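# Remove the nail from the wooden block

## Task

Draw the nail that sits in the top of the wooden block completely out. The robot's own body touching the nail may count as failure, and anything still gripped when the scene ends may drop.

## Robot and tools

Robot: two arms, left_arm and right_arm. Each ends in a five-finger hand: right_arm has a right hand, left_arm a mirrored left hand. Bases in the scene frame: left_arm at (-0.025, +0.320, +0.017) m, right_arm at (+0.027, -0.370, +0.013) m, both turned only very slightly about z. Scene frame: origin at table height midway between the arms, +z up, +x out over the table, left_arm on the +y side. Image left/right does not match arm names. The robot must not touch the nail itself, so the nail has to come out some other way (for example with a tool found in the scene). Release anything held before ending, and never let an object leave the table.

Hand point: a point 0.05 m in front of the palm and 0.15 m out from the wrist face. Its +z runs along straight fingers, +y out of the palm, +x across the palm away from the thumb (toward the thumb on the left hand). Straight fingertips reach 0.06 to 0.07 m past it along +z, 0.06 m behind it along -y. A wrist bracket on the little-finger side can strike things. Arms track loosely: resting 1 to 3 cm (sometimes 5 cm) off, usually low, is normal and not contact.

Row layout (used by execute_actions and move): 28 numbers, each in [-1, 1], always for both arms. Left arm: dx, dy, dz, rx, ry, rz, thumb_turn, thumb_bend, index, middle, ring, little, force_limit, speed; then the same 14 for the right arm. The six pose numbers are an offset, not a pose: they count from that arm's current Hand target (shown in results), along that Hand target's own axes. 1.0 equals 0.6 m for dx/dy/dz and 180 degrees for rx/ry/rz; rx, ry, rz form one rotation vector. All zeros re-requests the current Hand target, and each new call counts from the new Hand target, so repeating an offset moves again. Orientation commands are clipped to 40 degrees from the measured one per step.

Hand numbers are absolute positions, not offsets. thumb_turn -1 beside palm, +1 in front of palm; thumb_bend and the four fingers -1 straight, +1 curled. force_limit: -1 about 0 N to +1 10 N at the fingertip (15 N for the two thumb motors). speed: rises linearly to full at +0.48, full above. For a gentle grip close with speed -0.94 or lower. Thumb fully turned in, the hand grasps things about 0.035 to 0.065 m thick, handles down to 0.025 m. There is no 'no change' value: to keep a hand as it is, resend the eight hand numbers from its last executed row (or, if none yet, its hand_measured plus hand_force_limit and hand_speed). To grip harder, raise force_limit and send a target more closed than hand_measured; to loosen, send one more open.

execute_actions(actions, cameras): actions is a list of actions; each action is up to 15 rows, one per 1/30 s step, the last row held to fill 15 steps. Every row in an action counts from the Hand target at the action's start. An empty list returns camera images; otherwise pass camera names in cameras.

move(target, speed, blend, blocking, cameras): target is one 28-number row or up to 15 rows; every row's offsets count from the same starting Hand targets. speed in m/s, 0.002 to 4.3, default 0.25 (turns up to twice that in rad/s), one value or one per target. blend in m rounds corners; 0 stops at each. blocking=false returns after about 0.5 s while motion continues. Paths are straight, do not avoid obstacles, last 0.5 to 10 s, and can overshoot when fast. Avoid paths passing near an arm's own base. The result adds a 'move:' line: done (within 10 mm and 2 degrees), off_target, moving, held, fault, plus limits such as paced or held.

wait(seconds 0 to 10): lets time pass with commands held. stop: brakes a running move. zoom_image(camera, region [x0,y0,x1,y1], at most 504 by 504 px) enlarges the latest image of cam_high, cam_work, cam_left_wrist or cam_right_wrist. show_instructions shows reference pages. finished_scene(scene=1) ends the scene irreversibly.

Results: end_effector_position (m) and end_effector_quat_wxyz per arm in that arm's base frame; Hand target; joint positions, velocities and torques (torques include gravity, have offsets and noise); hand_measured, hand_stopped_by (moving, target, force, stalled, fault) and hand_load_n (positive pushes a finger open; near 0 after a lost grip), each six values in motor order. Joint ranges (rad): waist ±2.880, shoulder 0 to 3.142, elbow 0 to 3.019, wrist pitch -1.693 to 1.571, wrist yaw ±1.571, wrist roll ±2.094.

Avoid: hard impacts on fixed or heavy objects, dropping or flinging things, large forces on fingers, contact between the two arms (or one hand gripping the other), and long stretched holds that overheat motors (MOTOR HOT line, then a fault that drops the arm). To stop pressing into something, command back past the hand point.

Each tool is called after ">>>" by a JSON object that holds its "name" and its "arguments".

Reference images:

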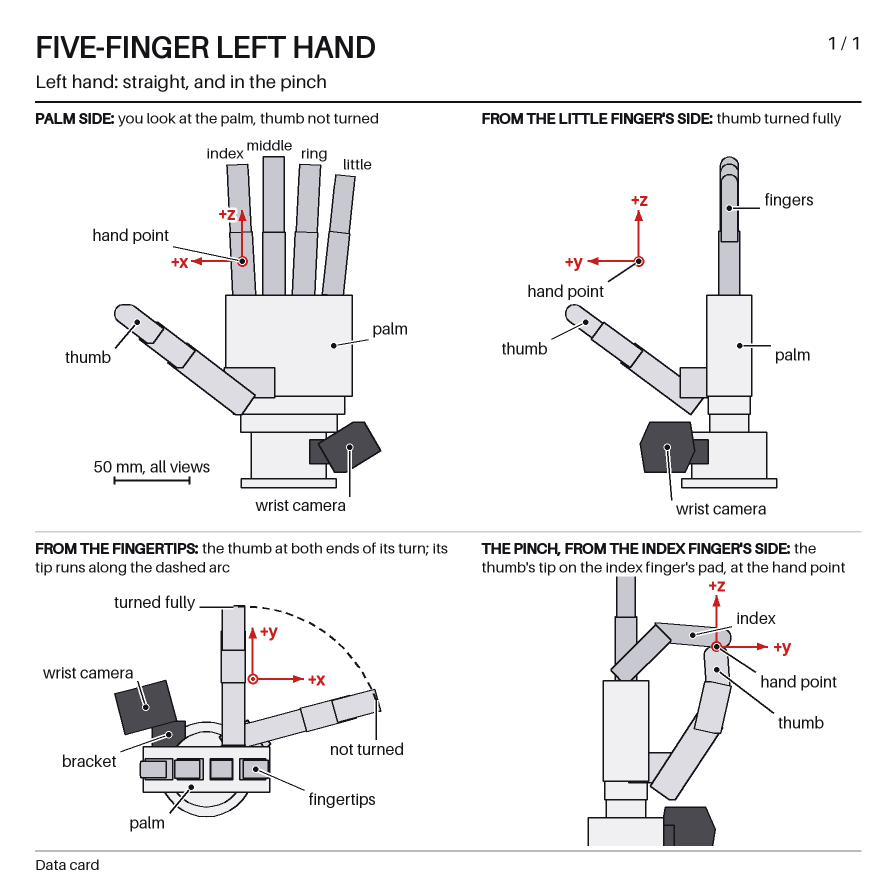

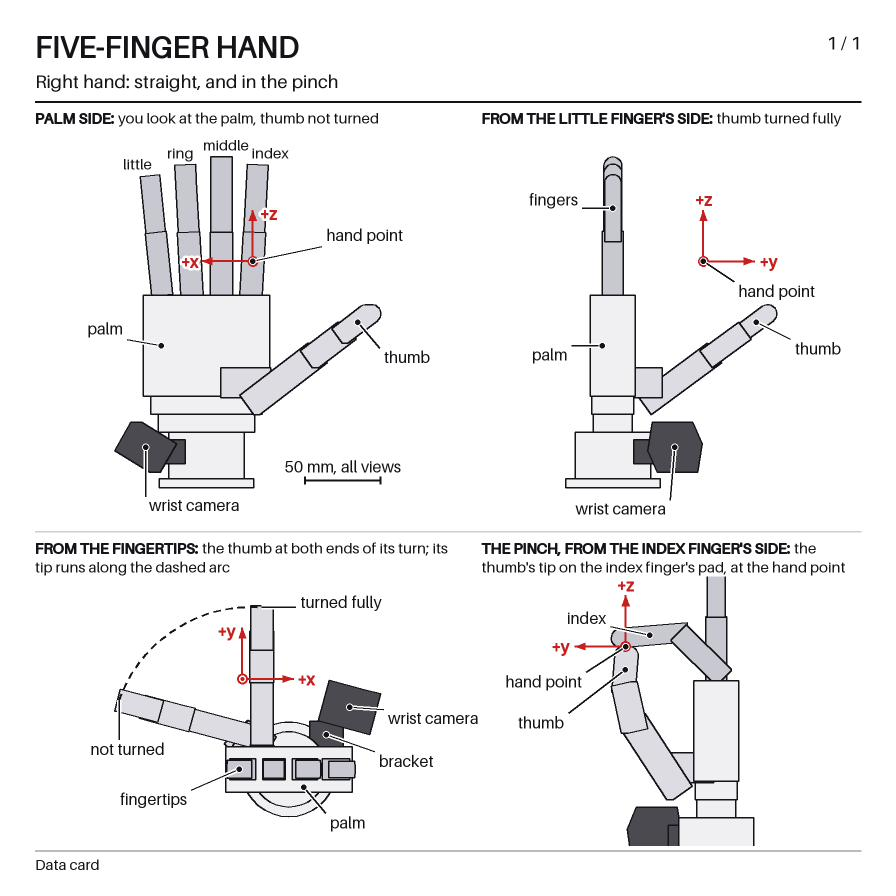

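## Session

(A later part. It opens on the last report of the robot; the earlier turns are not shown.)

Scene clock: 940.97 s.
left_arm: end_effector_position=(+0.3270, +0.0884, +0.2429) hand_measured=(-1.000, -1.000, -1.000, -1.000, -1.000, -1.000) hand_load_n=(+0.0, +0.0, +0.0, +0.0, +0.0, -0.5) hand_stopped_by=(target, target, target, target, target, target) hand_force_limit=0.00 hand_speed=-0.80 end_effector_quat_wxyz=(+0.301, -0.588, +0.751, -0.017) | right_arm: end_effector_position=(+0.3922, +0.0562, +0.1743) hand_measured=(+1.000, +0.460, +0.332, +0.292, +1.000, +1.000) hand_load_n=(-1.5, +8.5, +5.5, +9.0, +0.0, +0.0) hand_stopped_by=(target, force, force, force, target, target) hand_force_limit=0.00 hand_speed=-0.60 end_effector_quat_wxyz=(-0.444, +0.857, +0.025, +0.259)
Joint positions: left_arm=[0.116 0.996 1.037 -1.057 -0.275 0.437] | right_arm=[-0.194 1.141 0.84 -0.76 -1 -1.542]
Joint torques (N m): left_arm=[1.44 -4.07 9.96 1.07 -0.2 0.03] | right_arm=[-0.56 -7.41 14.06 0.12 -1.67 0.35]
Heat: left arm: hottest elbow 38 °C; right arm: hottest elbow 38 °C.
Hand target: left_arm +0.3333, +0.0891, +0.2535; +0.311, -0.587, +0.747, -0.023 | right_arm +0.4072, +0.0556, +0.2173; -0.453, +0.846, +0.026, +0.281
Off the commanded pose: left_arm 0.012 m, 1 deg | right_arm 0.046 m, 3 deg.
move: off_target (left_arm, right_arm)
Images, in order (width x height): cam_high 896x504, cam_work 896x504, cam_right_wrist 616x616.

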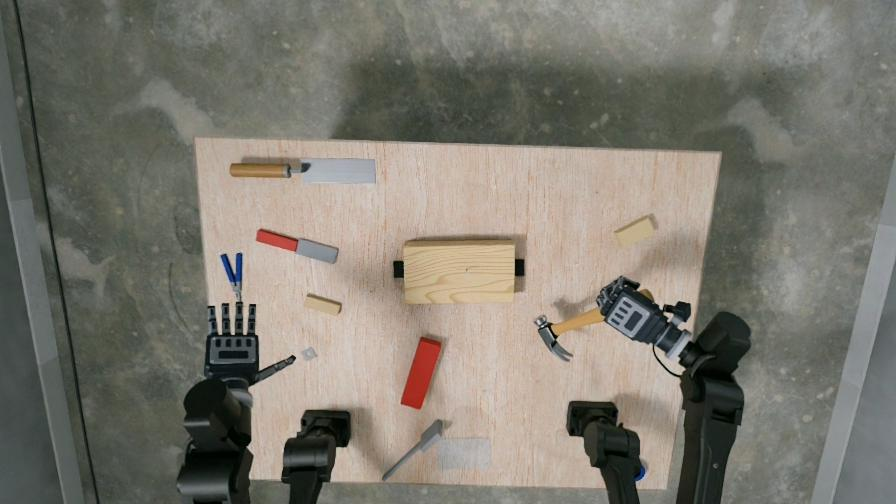

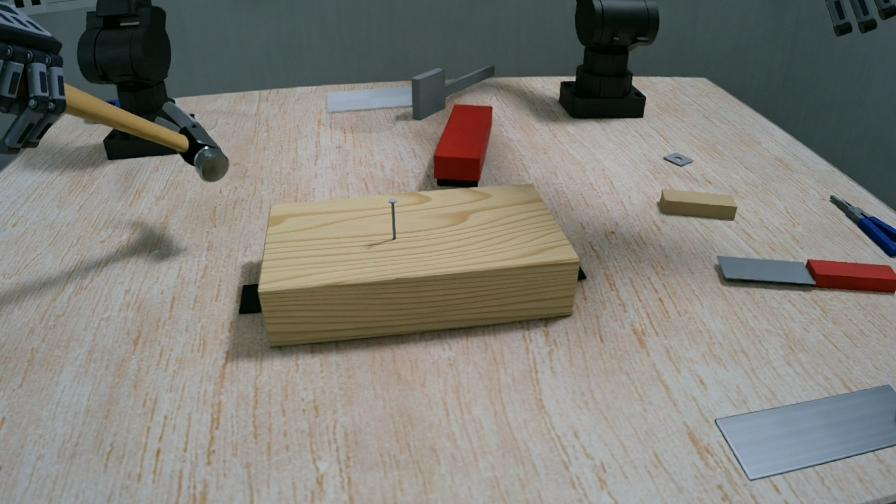

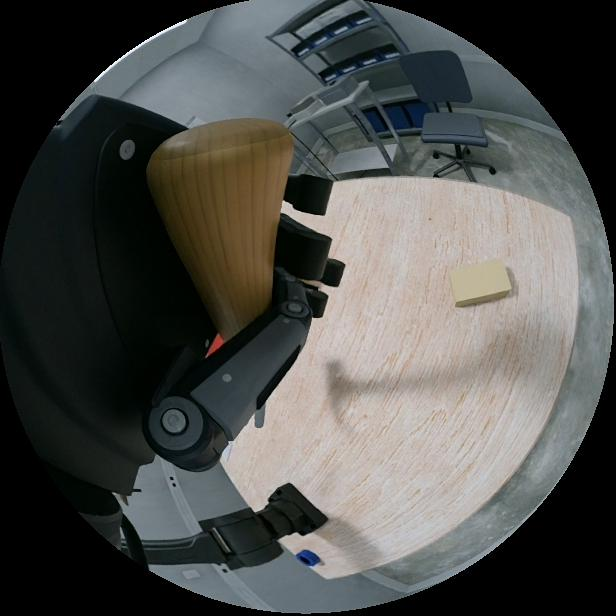

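>>> {"name": "move", "arguments": {"target": [[0,0,0,0,0,0,-1,-1,-1,-1,-1,-1,0,-0.8,0.1125,-0.2597,-0.0278,-0.0272,-0.0075,-0.1673,1,1.0,1.0,1.0,1.0,1.0,0.0,-0.6],[0,0,0,0,0,0,-1,-1,-1,-1,-1,-1,0,-0.8,0.1105,-0.5733,0.515,-0.0544,-0.015,-0.3345,1,1.0,1.0,1.0,1.0,1.0,0.0,-0.6]], "speed": 0.2, "blend": [0.04, 0], "cameras": ["cam_high","cam_right_wrist","cam_work"]}}

>>> {"name": "zoom_image", "arguments": {"camera": "cam_work", "region": [250, 0, 550, 270]}}

>>> {"name": "zoom_image", "arguments": {"camera": "cam_high", "region": [380, 180, 580, 350]}}

Scene clock: 1013.23 s.
left_arm: end_effector_position=(+0.3270, +0.0884, +0.2429) hand_measured=(-1.000, -1.000, -1.000, -1.000, -1.000, -1.000) hand_load_n=(+0.0, +0.0, +0.0, +0.0, +0.0, +0.0) hand_stopped_by=(target, target, target, target, target, target) hand_force_limit=0.00 hand_speed=-0.80 end_effector_quat_wxyz=(+0.301, -0.588, +0.751, -0.017) | right_arm: end_effector_position=(+0.4825, +0.4660, +0.2990) hand_measured=(+1.000, +0.460, +0.332, +0.292, +1.000, +1.000) hand_load_n=(+1.0, +8.0, +6.0, +9.0, +0.0, +0.0) hand_stopped_by=(target, force, force, force, target, target) hand_force_limit=0.00 hand_speed=-0.60 end_effector_quat_wxyz=(-0.164, +0.793, +0.439, +0.389)
Joint positions: left_arm=[0.116 0.996 1.037 -1.057 -0.275 0.437] | right_arm=[0.853 1.583 1.535 -0.653 -0.039 -1.711]
Joint torques (N m): left_arm=[1.49 -4.13 9.96 1.09 -0.2 0.02] | right_arm=[0.73 -15.5 16.62 3.08 0.08 -0.42]
Heat: left arm: hottest elbow 38 °C; right arm: hottest elbow 48 °C.
Hand target: left_arm +0.3333, +0.0891, +0.2535; +0.311, -0.587, +0.747, -0.023 | right_arm +0.5000, +0.4852, +0.3753; -0.179, +0.759, +0.433, +0.452
Off the commanded pose: left_arm 0.012 m, 1 deg | right_arm 0.081 m, 8 deg.
move: off_target (left_arm, right_arm)
Images, in order (width x height): cam_high 896x504, cam_work 896x504, cam_right_wrist 616x616.

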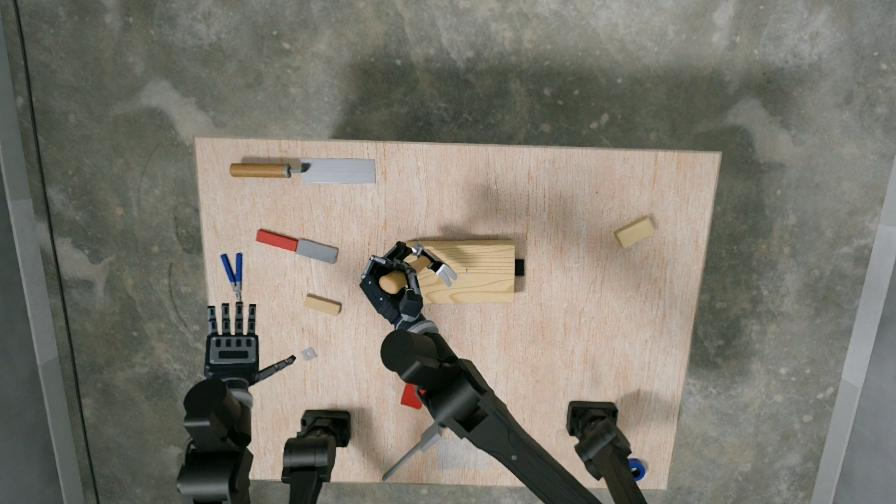

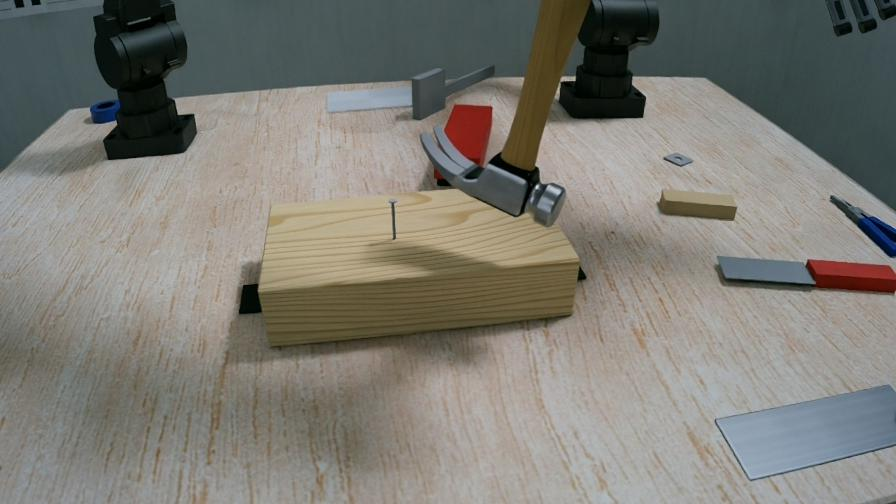

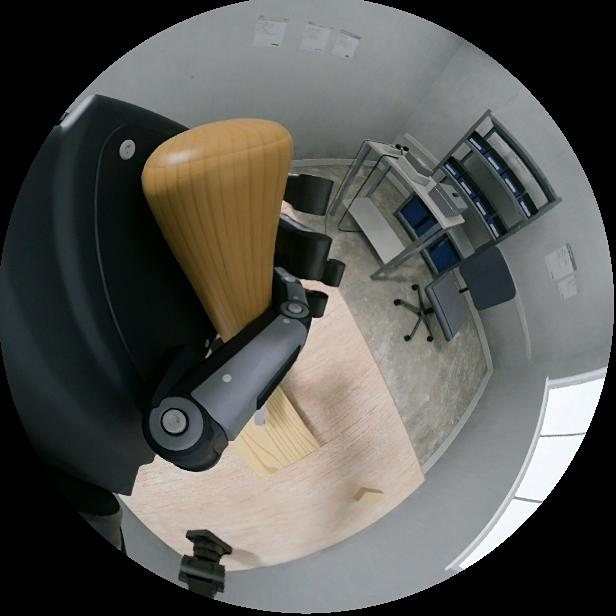

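Scaled by 1.680 from the camera's 896x504 image, which has a finer 1280x720 frame.

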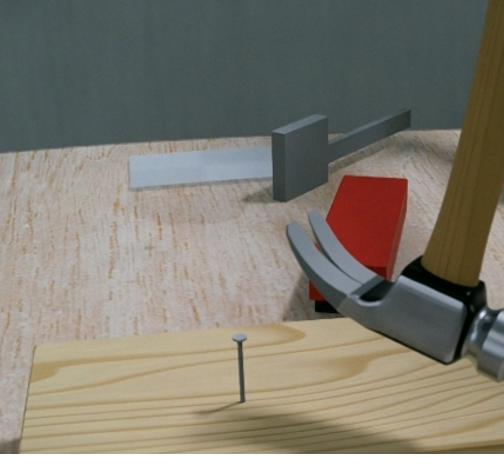

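Scaled by 2.520 from the camera's 896x504 image, which has a finer 1280x720 frame.

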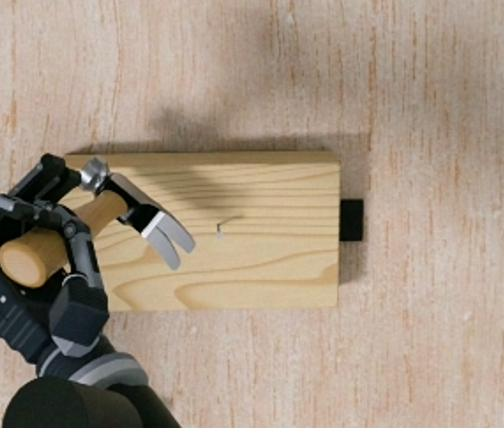

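>>> {"name": "zoom_image", "arguments": {"camera": "cam_high", "region": [180, 120, 260, 320]}}

>>> {"name": "zoom_image", "arguments": {"camera": "cam_work", "region": [410, 100, 610, 260]}}

>>> {"name": "zoom_image", "arguments": {"camera": "cam_high", "region": [390, 220, 490, 320]}}

Scaled by 2.520 from the camera's 896x504 image, which has a finer 1280x720 frame.

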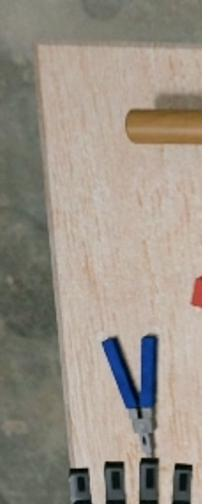

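Scaled by 2.520 from the camera's 896x504 image, which has a finer 1280x720 frame.

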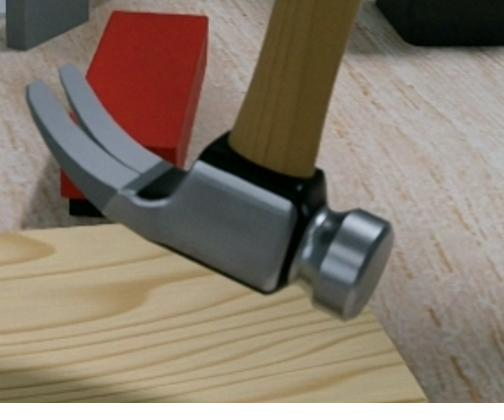

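Scaled by 5.040 from the camera's 896x504 image, which has a finer 1280x720 frame.

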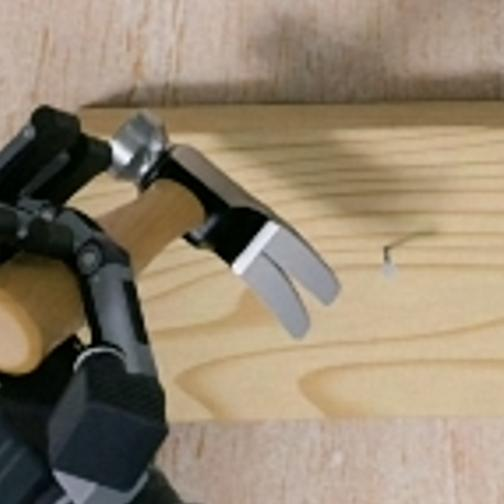

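>>> {"name": "move", "arguments": {"target": [0,0,0,0,0,0,-1,-1,-1,-1,-1,-1,0,-0.8,-0.0242,0.0285,-0.0607,0.057,0.0859,-0.003,1,1.0,1.0,1.0,1.0,1.0,0.0,-0.6], "speed": 0.12, "cameras": ["cam_high","cam_work"]}}

>>> {"name": "zoom_image", "arguments": {"camera": "cam_work", "region": [360, 100, 560, 260]}}

>>> {"name": "zoom_image", "arguments": {"camera": "cam_high", "region": [390, 220, 490, 320]}}

Scene clock: 1088.10 s.
left_arm: end_effector_position=(+0.3270, +0.0884, +0.2429) hand_measured=(-1.000, -1.000, -1.000, -1.000, -1.000, -1.000) hand_load_n=(+0.0, +0.0, +0.0, +0.0, +0.0, +0.0) hand_stopped_by=(target, target, target, target, target, target) hand_force_limit=0.00 hand_speed=-0.80 end_effector_quat_wxyz=(+0.301, -0.588, +0.751, -0.017) | right_arm: end_effector_position=(+0.4847, +0.4444, +0.3078) hand_measured=(+1.000, +0.460, +0.332, +0.292, +1.000, +1.000) hand_load_n=(+0.0, +8.0, +5.5, +9.0, +0.0, +0.0) hand_stopped_by=(target, force, force, force, target, target) hand_force_limit=0.00 hand_speed=-0.60 end_effector_quat_wxyz=(-0.293, +0.715, +0.453, +0.445)
Joint positions: left_arm=[0.116 0.996 1.037 -1.057 -0.275 0.437] | right_arm=[0.725 1.448 1.29 -0.325 -0.378 -1.745]
Joint torques (N m): left_arm=[1.49 -4.13 9.94 1.07 -0.2 0.03] | right_arm=[-0.5 -16.5 12.08 4.6 -0.46 -0.29]
Heat: left arm: hottest elbow 38 °C; right arm: hottest elbow 58 °C.
Hand target: left_arm +0.3333, +0.0891, +0.2535; +0.311, -0.587, +0.747, -0.023 | right_arm +0.4916, +0.4442, +0.3843; -0.301, +0.670, +0.447, +0.510
Off the commanded pose: left_arm 0.012 m, 1 deg | right_arm 0.077 m, 9 deg.
move: off_target (left_arm, right_arm)
Images, in order (width x height): cam_high 896x504, cam_work 896x504.

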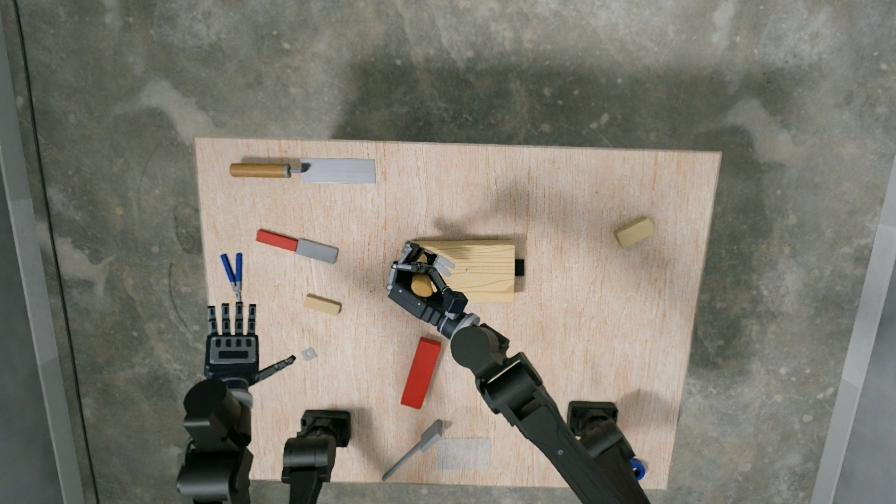

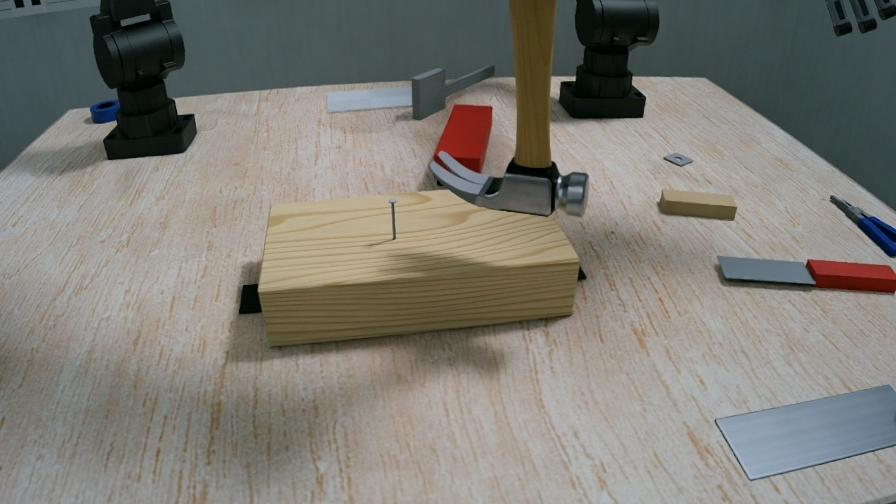

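Scaled by 2.520 from the camera's 896x504 image, which has a finer 1280x720 frame.

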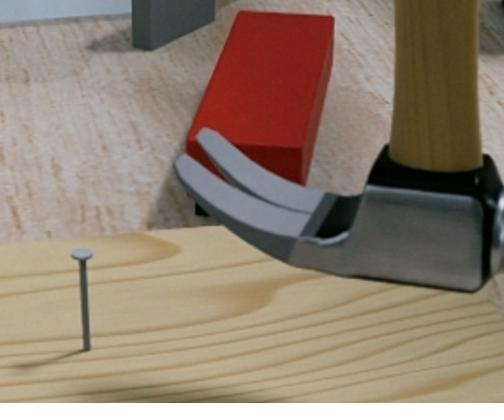

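Scaled by 5.040 from the camera's 896x504 image, which has a finer 1280x720 frame.

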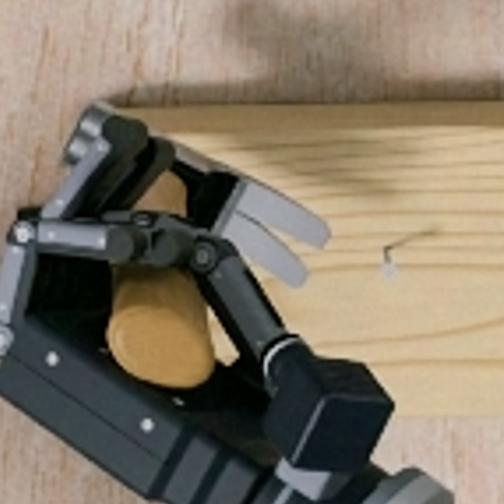

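>>> {"name": "move", "arguments": {"target": [0,0,0,0,0,0,-1,-1,-1,-1,-1,-1,0,-0.8,-0.0714,-0.004,0.0223,0,0,0,1,1.0,1.0,1.0,1.0,1.0,0.0,-0.6], "speed": 0.06, "cameras": ["cam_high","cam_work"]}}

>>> {"name": "zoom_image", "arguments": {"camera": "cam_work", "region": [360, 120, 560, 280]}}

>>> {"name": "zoom_image", "arguments": {"camera": "cam_high", "region": [390, 220, 490, 320]}}

Scene clock: 1109.23 s.
left_arm: end_effector_position=(+0.3270, +0.0884, +0.2429) hand_measured=(-1.000, -1.000, -1.000, -1.000, -1.000, -1.000) hand_load_n=(+0.0, +0.0, +0.0, +0.0, +0.0, +0.0) hand_stopped_by=(target, target, target, target, target, target) hand_force_limit=0.00 hand_speed=-0.80 end_effector_quat_wxyz=(+0.301, -0.588, +0.751, -0.017) | right_arm: end_effector_position=(+0.4794, +0.4398, +0.2782) hand_measured=(+1.000, +0.460, +0.332, +0.292, +1.000, +1.000) hand_load_n=(+0.0, +7.5, +6.0, +9.0, +0.0, +0.0) hand_stopped_by=(target, force, force, force, target, target) hand_force_limit=0.00 hand_speed=-0.60 end_effector_quat_wxyz=(-0.295, +0.709, +0.452, +0.455)
Joint positions: left_arm=[0.116 0.996 1.037 -1.057 -0.275 0.437] | right_arm=[0.725 1.44 1.189 -0.209 -0.379 -1.745]
Joint torques (N m): left_arm=[1.61 -4.07 9.95 1.06 -0.2 0.03] | right_arm=[-0.73 -14.39 11.93 4.55 -0.45 -0.28]
Heat: left arm: hottest elbow 39 °C; right arm: hottest elbow 52 °C.
Hand target: left_arm +0.3333, +0.0891, +0.2535; +0.311, -0.587, +0.747, -0.023 | right_arm +0.4916, +0.4442, +0.3395; -0.301, +0.670, +0.447, +0.510
Off the commanded pose: left_arm 0.012 m, 1 deg | right_arm 0.063 m, 8 deg.
move: off_target (left_arm, right_arm)
Images, in order (width x height): cam_high 896x504, cam_work 896x504.

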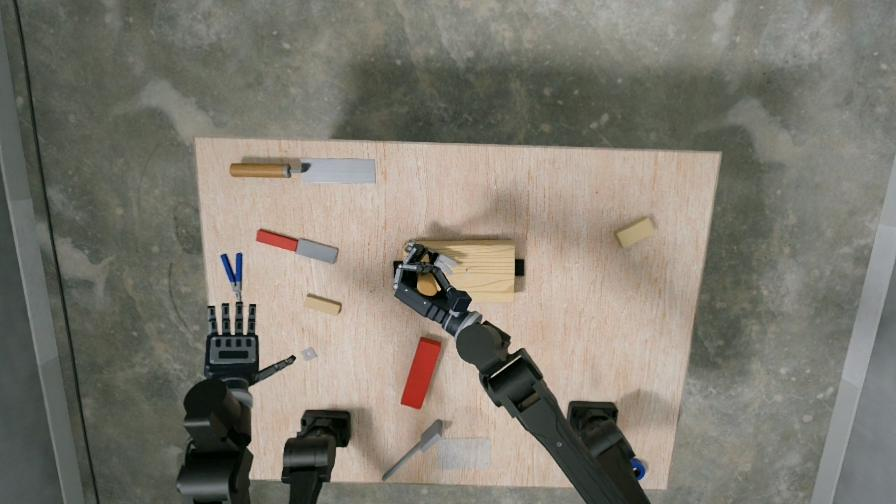

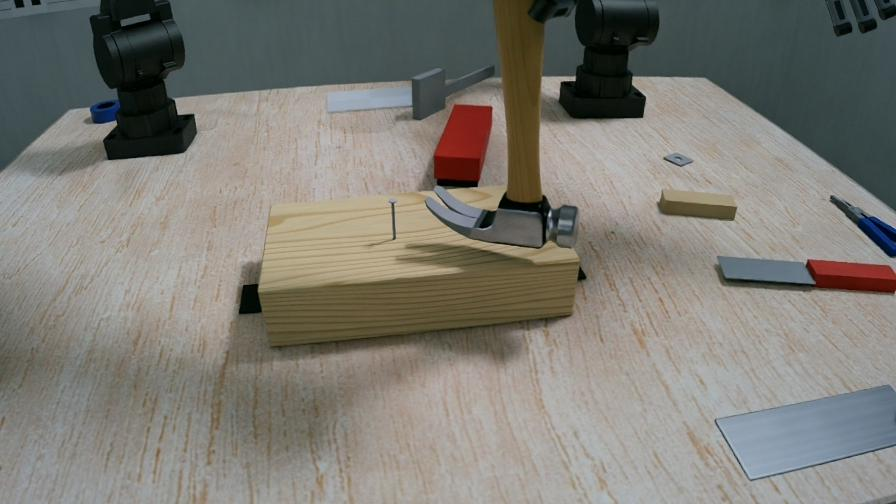

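Scaled by 2.520 from the camera's 896x504 image, which has a finer 1280x720 frame.

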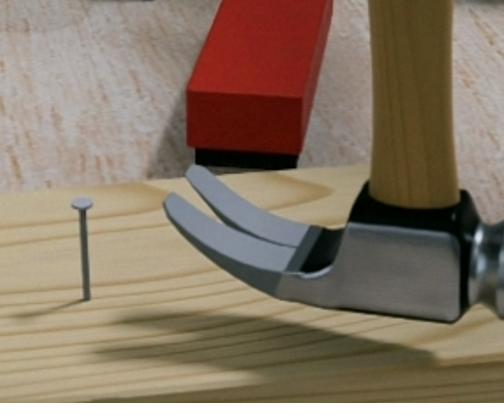

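Scaled by 5.040 from the camera's 896x504 image, which has a finer 1280x720 frame.

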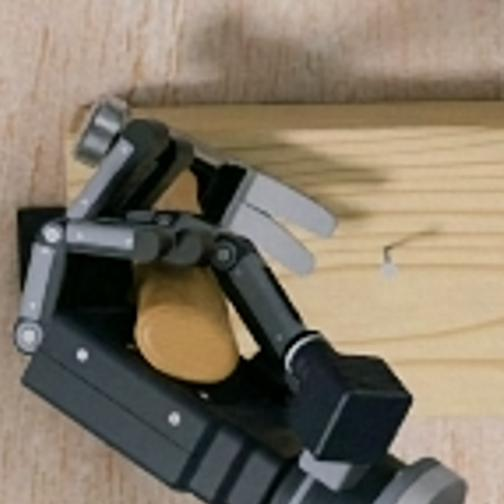

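>>> {"name": "move", "arguments": {"target": [0,0,0,0,0,0,-1,-1,-1,-1,-1,-1,0,-0.8,-0.0524,-0.003,0.0164,0,0,0,1,1.0,1.0,1.0,1.0,1.0,0.0,-0.6], "speed": 0.05, "cameras": ["cam_high","cam_work"]}}

>>> {"name": "zoom_image", "arguments": {"camera": "cam_work", "region": [360, 140, 560, 300]}}

>>> {"name": "zoom_image", "arguments": {"camera": "cam_high", "region": [390, 220, 490, 320]}}

Scene clock: 1117.20 s.
left_arm: end_effector_position=(+0.3270, +0.0884, +0.2429) hand_measured=(-1.000, -1.000, -1.000, -1.000, -1.000, -1.000) hand_load_n=(+0.0, +0.0, +0.0, +0.0, +0.0, +0.0) hand_stopped_by=(target, target, target, target, target, target) hand_force_limit=0.00 hand_speed=-0.80 end_effector_quat_wxyz=(+0.301, -0.588, +0.751, -0.017) | right_arm: end_effector_position=(+0.4775, +0.4386, +0.2619) hand_measured=(+1.000, +0.460, +0.332, +0.292, +1.000, +1.000) hand_load_n=(-0.5, +7.5, +5.5, +9.0, +0.0, +0.0) hand_stopped_by=(target, force, force, force, target, target) hand_force_limit=0.00 hand_speed=-0.60 end_effector_quat_wxyz=(-0.297, +0.701, +0.451, +0.466)
Joint positions: left_arm=[0.116 0.996 1.037 -1.057 -0.275 0.437] | right_arm=[0.725 1.442 1.128 -0.119 -0.38 -1.745]
Joint torques (N m): left_arm=[1.55 -4.13 9.95 1.1 -0.19 0.02] | right_arm=[-0.91 -12.63 11.43 4.42 -0.4 -0.3]
Heat: left arm: hottest elbow 39 °C; right arm: hottest elbow 51 °C.
Hand target: left_arm +0.3333, +0.0891, +0.2535; +0.311, -0.587, +0.747, -0.023 | right_arm +0.4916, +0.4442, +0.3064; -0.301, +0.670, +0.447, +0.510
Off the commanded pose: left_arm 0.012 m, 1 deg | right_arm 0.047 m, 6 deg.
move: off_target (left_arm, right_arm)
Images, in order (width x height): cam_high 896x504, cam_work 896x504.

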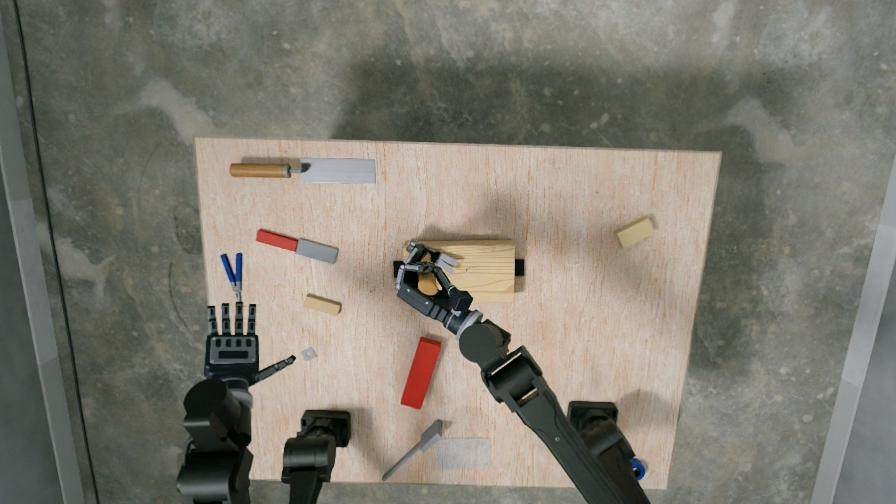

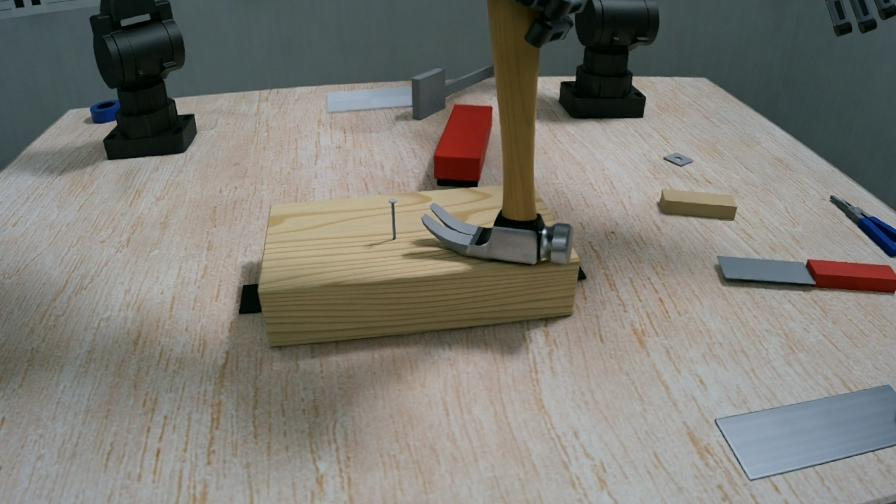

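Scaled by 2.520 from the camera's 896x504 image, which has a finer 1280x720 frame.

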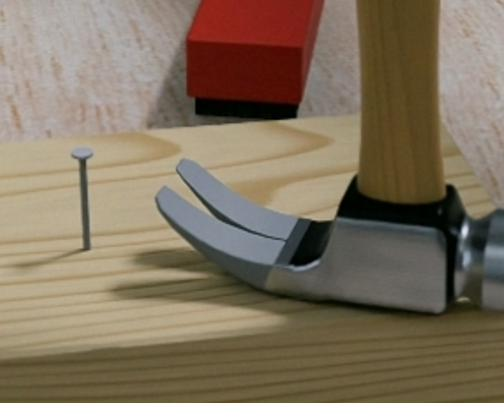

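Scaled by 5.040 from the camera's 896x504 image, which has a finer 1280x720 frame.

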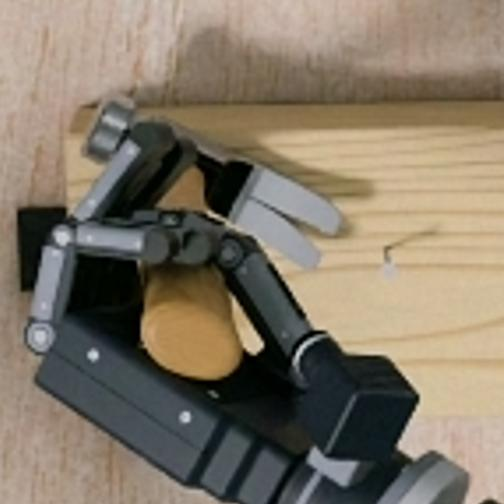

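>>> {"name": "move", "arguments": {"target": [0,0,0,0,0,0,-1,-1,-1,-1,-1,-1,0,-0.8,-0.0397,-0.0022,0.0124,0,0,0,1,1.0,1.0,1.0,1.0,1.0,0.0,-0.6], "speed": 0.05, "cameras": ["cam_high","cam_work"]}}

>>> {"name": "zoom_image", "arguments": {"camera": "cam_work", "region": [380, 170, 500, 270]}}

>>> {"name": "zoom_image", "arguments": {"camera": "cam_high", "region": [390, 220, 490, 320]}}

Scene clock: 1128.33 s.
left_arm: end_effector_position=(+0.3270, +0.0884, +0.2429) hand_measured=(-1.000, -1.000, -1.000, -1.000, -1.000, -1.000) hand_load_n=(+0.0, +0.0, +0.0, +0.0, +0.0, +0.0) hand_stopped_by=(target, target, target, target, target, target) hand_force_limit=0.00 hand_speed=-0.80 end_effector_quat_wxyz=(+0.301, -0.588, +0.751, -0.017) | right_arm: end_effector_position=(+0.4794, +0.4424, +0.2618) hand_measured=(+1.000, +0.460, +0.332, +0.292, +1.000, +1.000) hand_load_n=(-1.0, +7.5, +5.5, +9.0, +0.0, +0.0) hand_stopped_by=(target, force, force, force, target, target) hand_force_limit=0.00 hand_speed=-0.60 end_effector_quat_wxyz=(-0.304, +0.686, +0.450, +0.484)
Joint positions: left_arm=[0.116 0.996 1.037 -1.057 -0.275 0.437] | right_arm=[0.725 1.447 1.1 -0.037 -0.388 -1.742]
Joint torques (N m): left_arm=[1.49 -4.19 9.92 1.06 -0.2 0.03] | right_arm=[-0.73 -11.28 10.22 3.79 -0.14 -0.31]
Heat: left arm: hottest elbow 39 °C; right arm: hottest elbow 49 °C.
Hand target: left_arm +0.3333, +0.0891, +0.2535; +0.311, -0.587, +0.747, -0.023 | right_arm +0.4916, +0.4442, +0.2815; -0.301, +0.670, +0.447, +0.510
Off the commanded pose: left_arm 0.012 m, 1 deg | right_arm 0.023 m, 4 deg.
move: off_target (left_arm, right_arm)
Images, in order (width x height): cam_high 896x504, cam_work 896x504.

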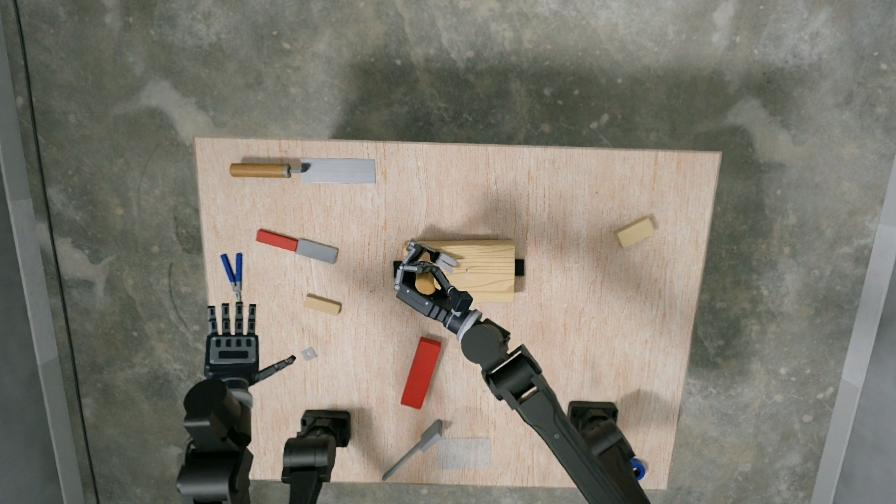

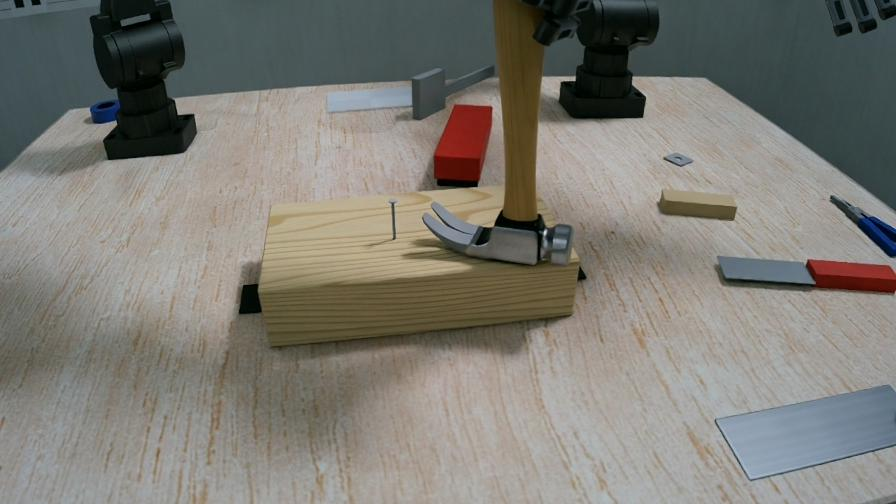

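Scaled by 4.200 from the camera's 896x504 image, which has a finer 1280x720 frame.

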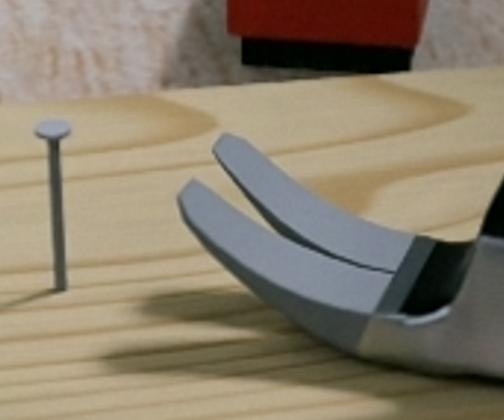

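Scaled by 5.040 from the camera's 896x504 image, which has a finer 1280x720 frame.

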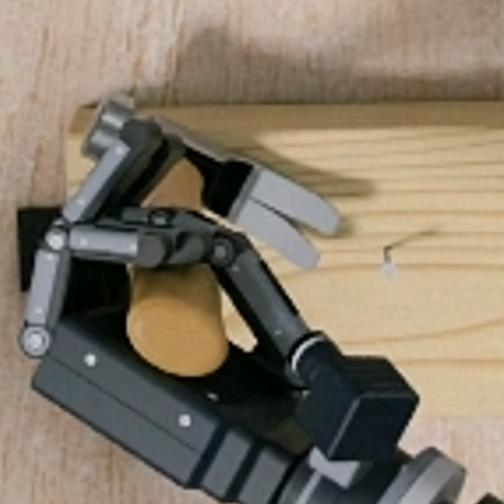

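>>> {"name": "move", "arguments": {"target": [0,0,0,0,0,0,-1,-1,-1,-1,-1,-1,0,-0.8,-0.0120,0.0057,-0.0375,0,0,0,1,1.0,1.0,1.0,1.0,1.0,0.0,-0.6], "speed": 0.05, "cameras": ["cam_high","cam_work"]}}

>>> {"name": "zoom_image", "arguments": {"camera": "cam_work", "region": [380, 170, 500, 270]}}

>>> {"name": "zoom_image", "arguments": {"camera": "cam_high", "region": [430, 240, 490, 300]}}

Scene clock: 1162.00 s.
left_arm: end_effector_position=(+0.3270, +0.0884, +0.2429) hand_measured=(-1.000, -1.000, -1.000, -1.000, -1.000, -1.000) hand_load_n=(+0.0, +0.0, +0.0, +0.0, +0.0, +0.0) hand_stopped_by=(target, target, target, target, target, target) hand_force_limit=0.00 hand_speed=-0.80 end_effector_quat_wxyz=(+0.301, -0.588, +0.751, -0.017) | right_arm: end_effector_position=(+0.4748, +0.4303, +0.2599) hand_measured=(+1.000, +0.460, +0.332, +0.292, +1.000, +1.000) hand_load_n=(-1.0, +8.0, +5.5, +9.0, +0.0, +0.0) hand_stopped_by=(target, force, force, force, target, target) hand_force_limit=0.00 hand_speed=-0.60 end_effector_quat_wxyz=(-0.309, +0.684, +0.449, +0.485)
Joint positions: left_arm=[0.116 0.996 1.037 -1.057 -0.275 0.437] | right_arm=[0.707 1.42 1.062 -0.022 -0.414 -1.743]
Joint torques (N m): left_arm=[1.55 -4.13 9.94 1.09 -0.19 0.04] | right_arm=[-1.67 -12.16 9.21 3.03 -0.13 -0.4]
Heat: left arm: hottest elbow 39 °C; right arm: hottest elbow 45 °C.
Hand target: left_arm +0.3333, +0.0891, +0.2535; +0.311, -0.587, +0.747, -0.023 | right_arm +0.4846, +0.4214, +0.2815; -0.301, +0.670, +0.448, +0.510
Off the commanded pose: left_arm 0.012 m, 1 deg | right_arm 0.026 m, 4 deg.
move: off_target (left_arm, right_arm)
Images, in order (width x height): cam_high 896x504, cam_work 896x504.

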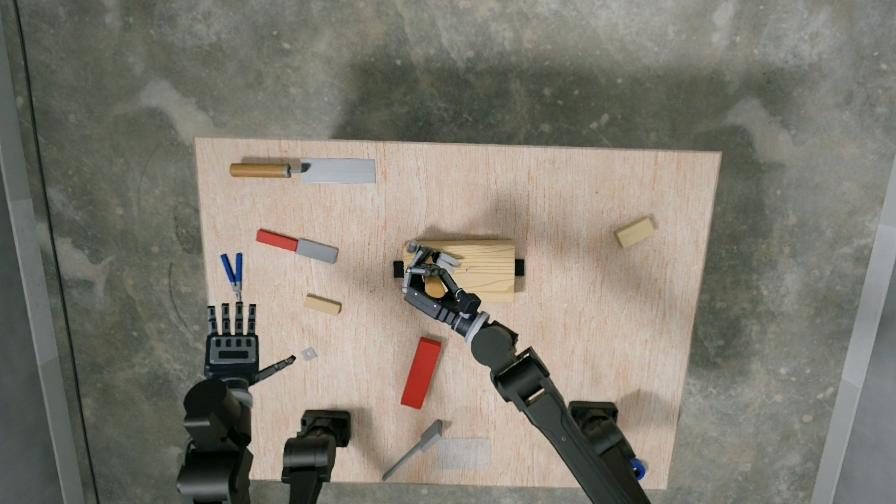

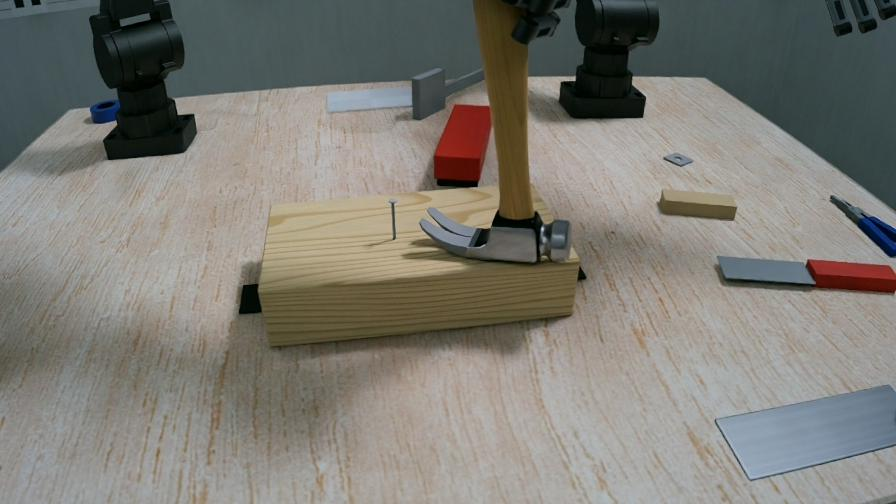

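Scaled by 4.200 from the camera's 896x504 image, which has a finer 1280x720 frame.

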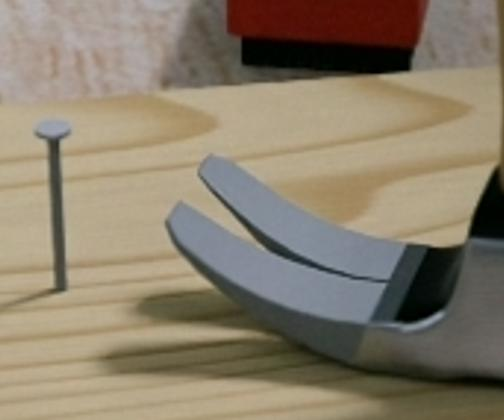

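Scaled by 8.400 from the camera's 896x504 image, which has a finer 1280x720 frame.

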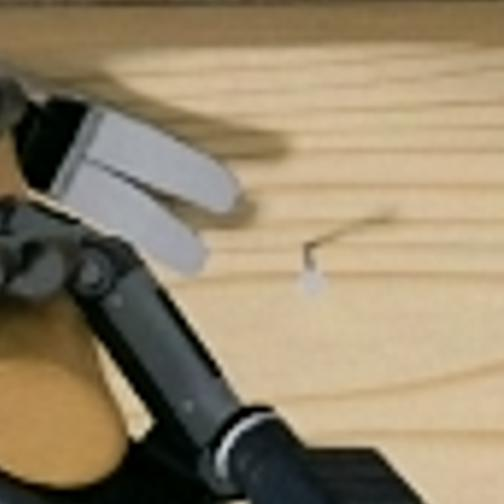

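>>> {"name": "execute_actions", "arguments": {"actions": [], "cameras": ["cam_high","cam_work"]}}

Scene clock: 1199.20 s.
left_arm: end_effector_position=(+0.3270, +0.0884, +0.2429) hand_measured=(-1.000, -1.000, -1.000, -1.000, -1.000, -1.000) hand_load_n=(+0.0, +0.0, +0.0, +0.0, +0.0, +0.0) hand_stopped_by=(target, target, target, target, target, target) hand_force_limit=0.00 hand_speed=-0.80 end_effector_quat_wxyz=(+0.301, -0.588, +0.751, -0.017) | right_arm: end_effector_position=(+0.4748, +0.4303, +0.2599) hand_measured=(+1.000, +0.460, +0.332, +0.292, +1.000, +1.000) hand_load_n=(-1.0, +7.5, +5.0, +8.5, +0.0, +0.0) hand_stopped_by=(target, force, force, force, target, target) hand_force_limit=0.00 hand_speed=-0.60 end_effector_quat_wxyz=(-0.309, +0.684, +0.449, +0.485)
Joint positions: left_arm=[0.116 0.996 1.037 -1.057 -0.275 0.437] | right_arm=[0.707 1.42 1.062 -0.022 -0.414 -1.743]
Joint velocities: within noise
Joint torques (N m): left_arm=[1.44 -4.13 9.95 1.07 -0.19 0.03] | right_arm=[-1.73 -12.22 9.21 3.07 -0.13 -0.41]
Heat: left arm: hottest elbow 39 °C; right arm: hottest elbow 44 °C.
Hand target: left_arm +0.3333, +0.0891, +0.2535; +0.311, -0.587, +0.747, -0.023 | right_arm +0.4847, +0.4214, +0.2815; -0.301, +0.670, +0.448, +0.510
Off the commanded pose: left_arm 0.012 m, 1 deg | right_arm 0.025 m, 3 deg.
Images, in order (width x height): cam_high 896x504, cam_work 896x504.

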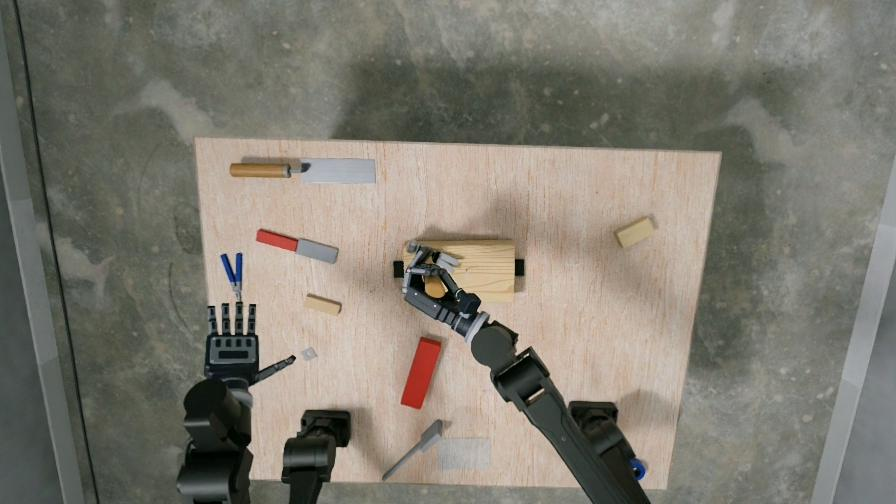

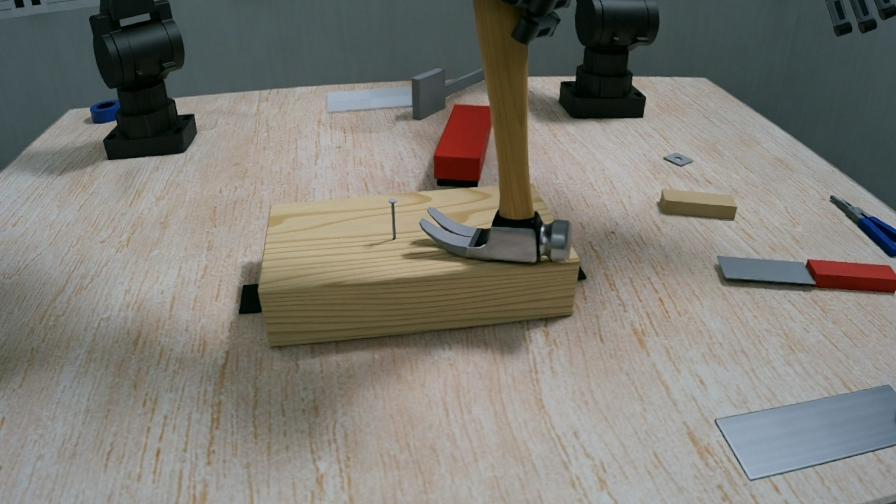

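>>> {"name": "zoom_image", "arguments": {"camera": "cam_work", "region": [370, 150, 600, 290]}}

>>> {"name": "zoom_image", "arguments": {"camera": "cam_high", "region": [400, 230, 500, 310]}}

Scaled by 2.191 from the camera's 896x504 image, which has a finer 1280x720 frame.

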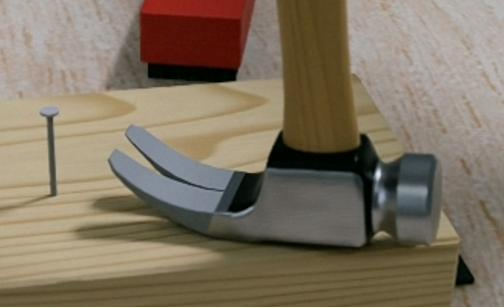

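Scaled by 5.040 from the camera's 896x504 image, which has a finer 1280x720 frame.

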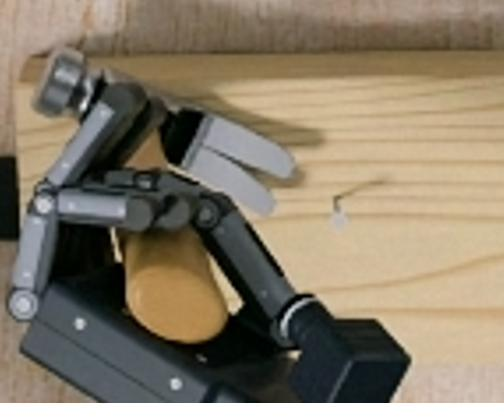

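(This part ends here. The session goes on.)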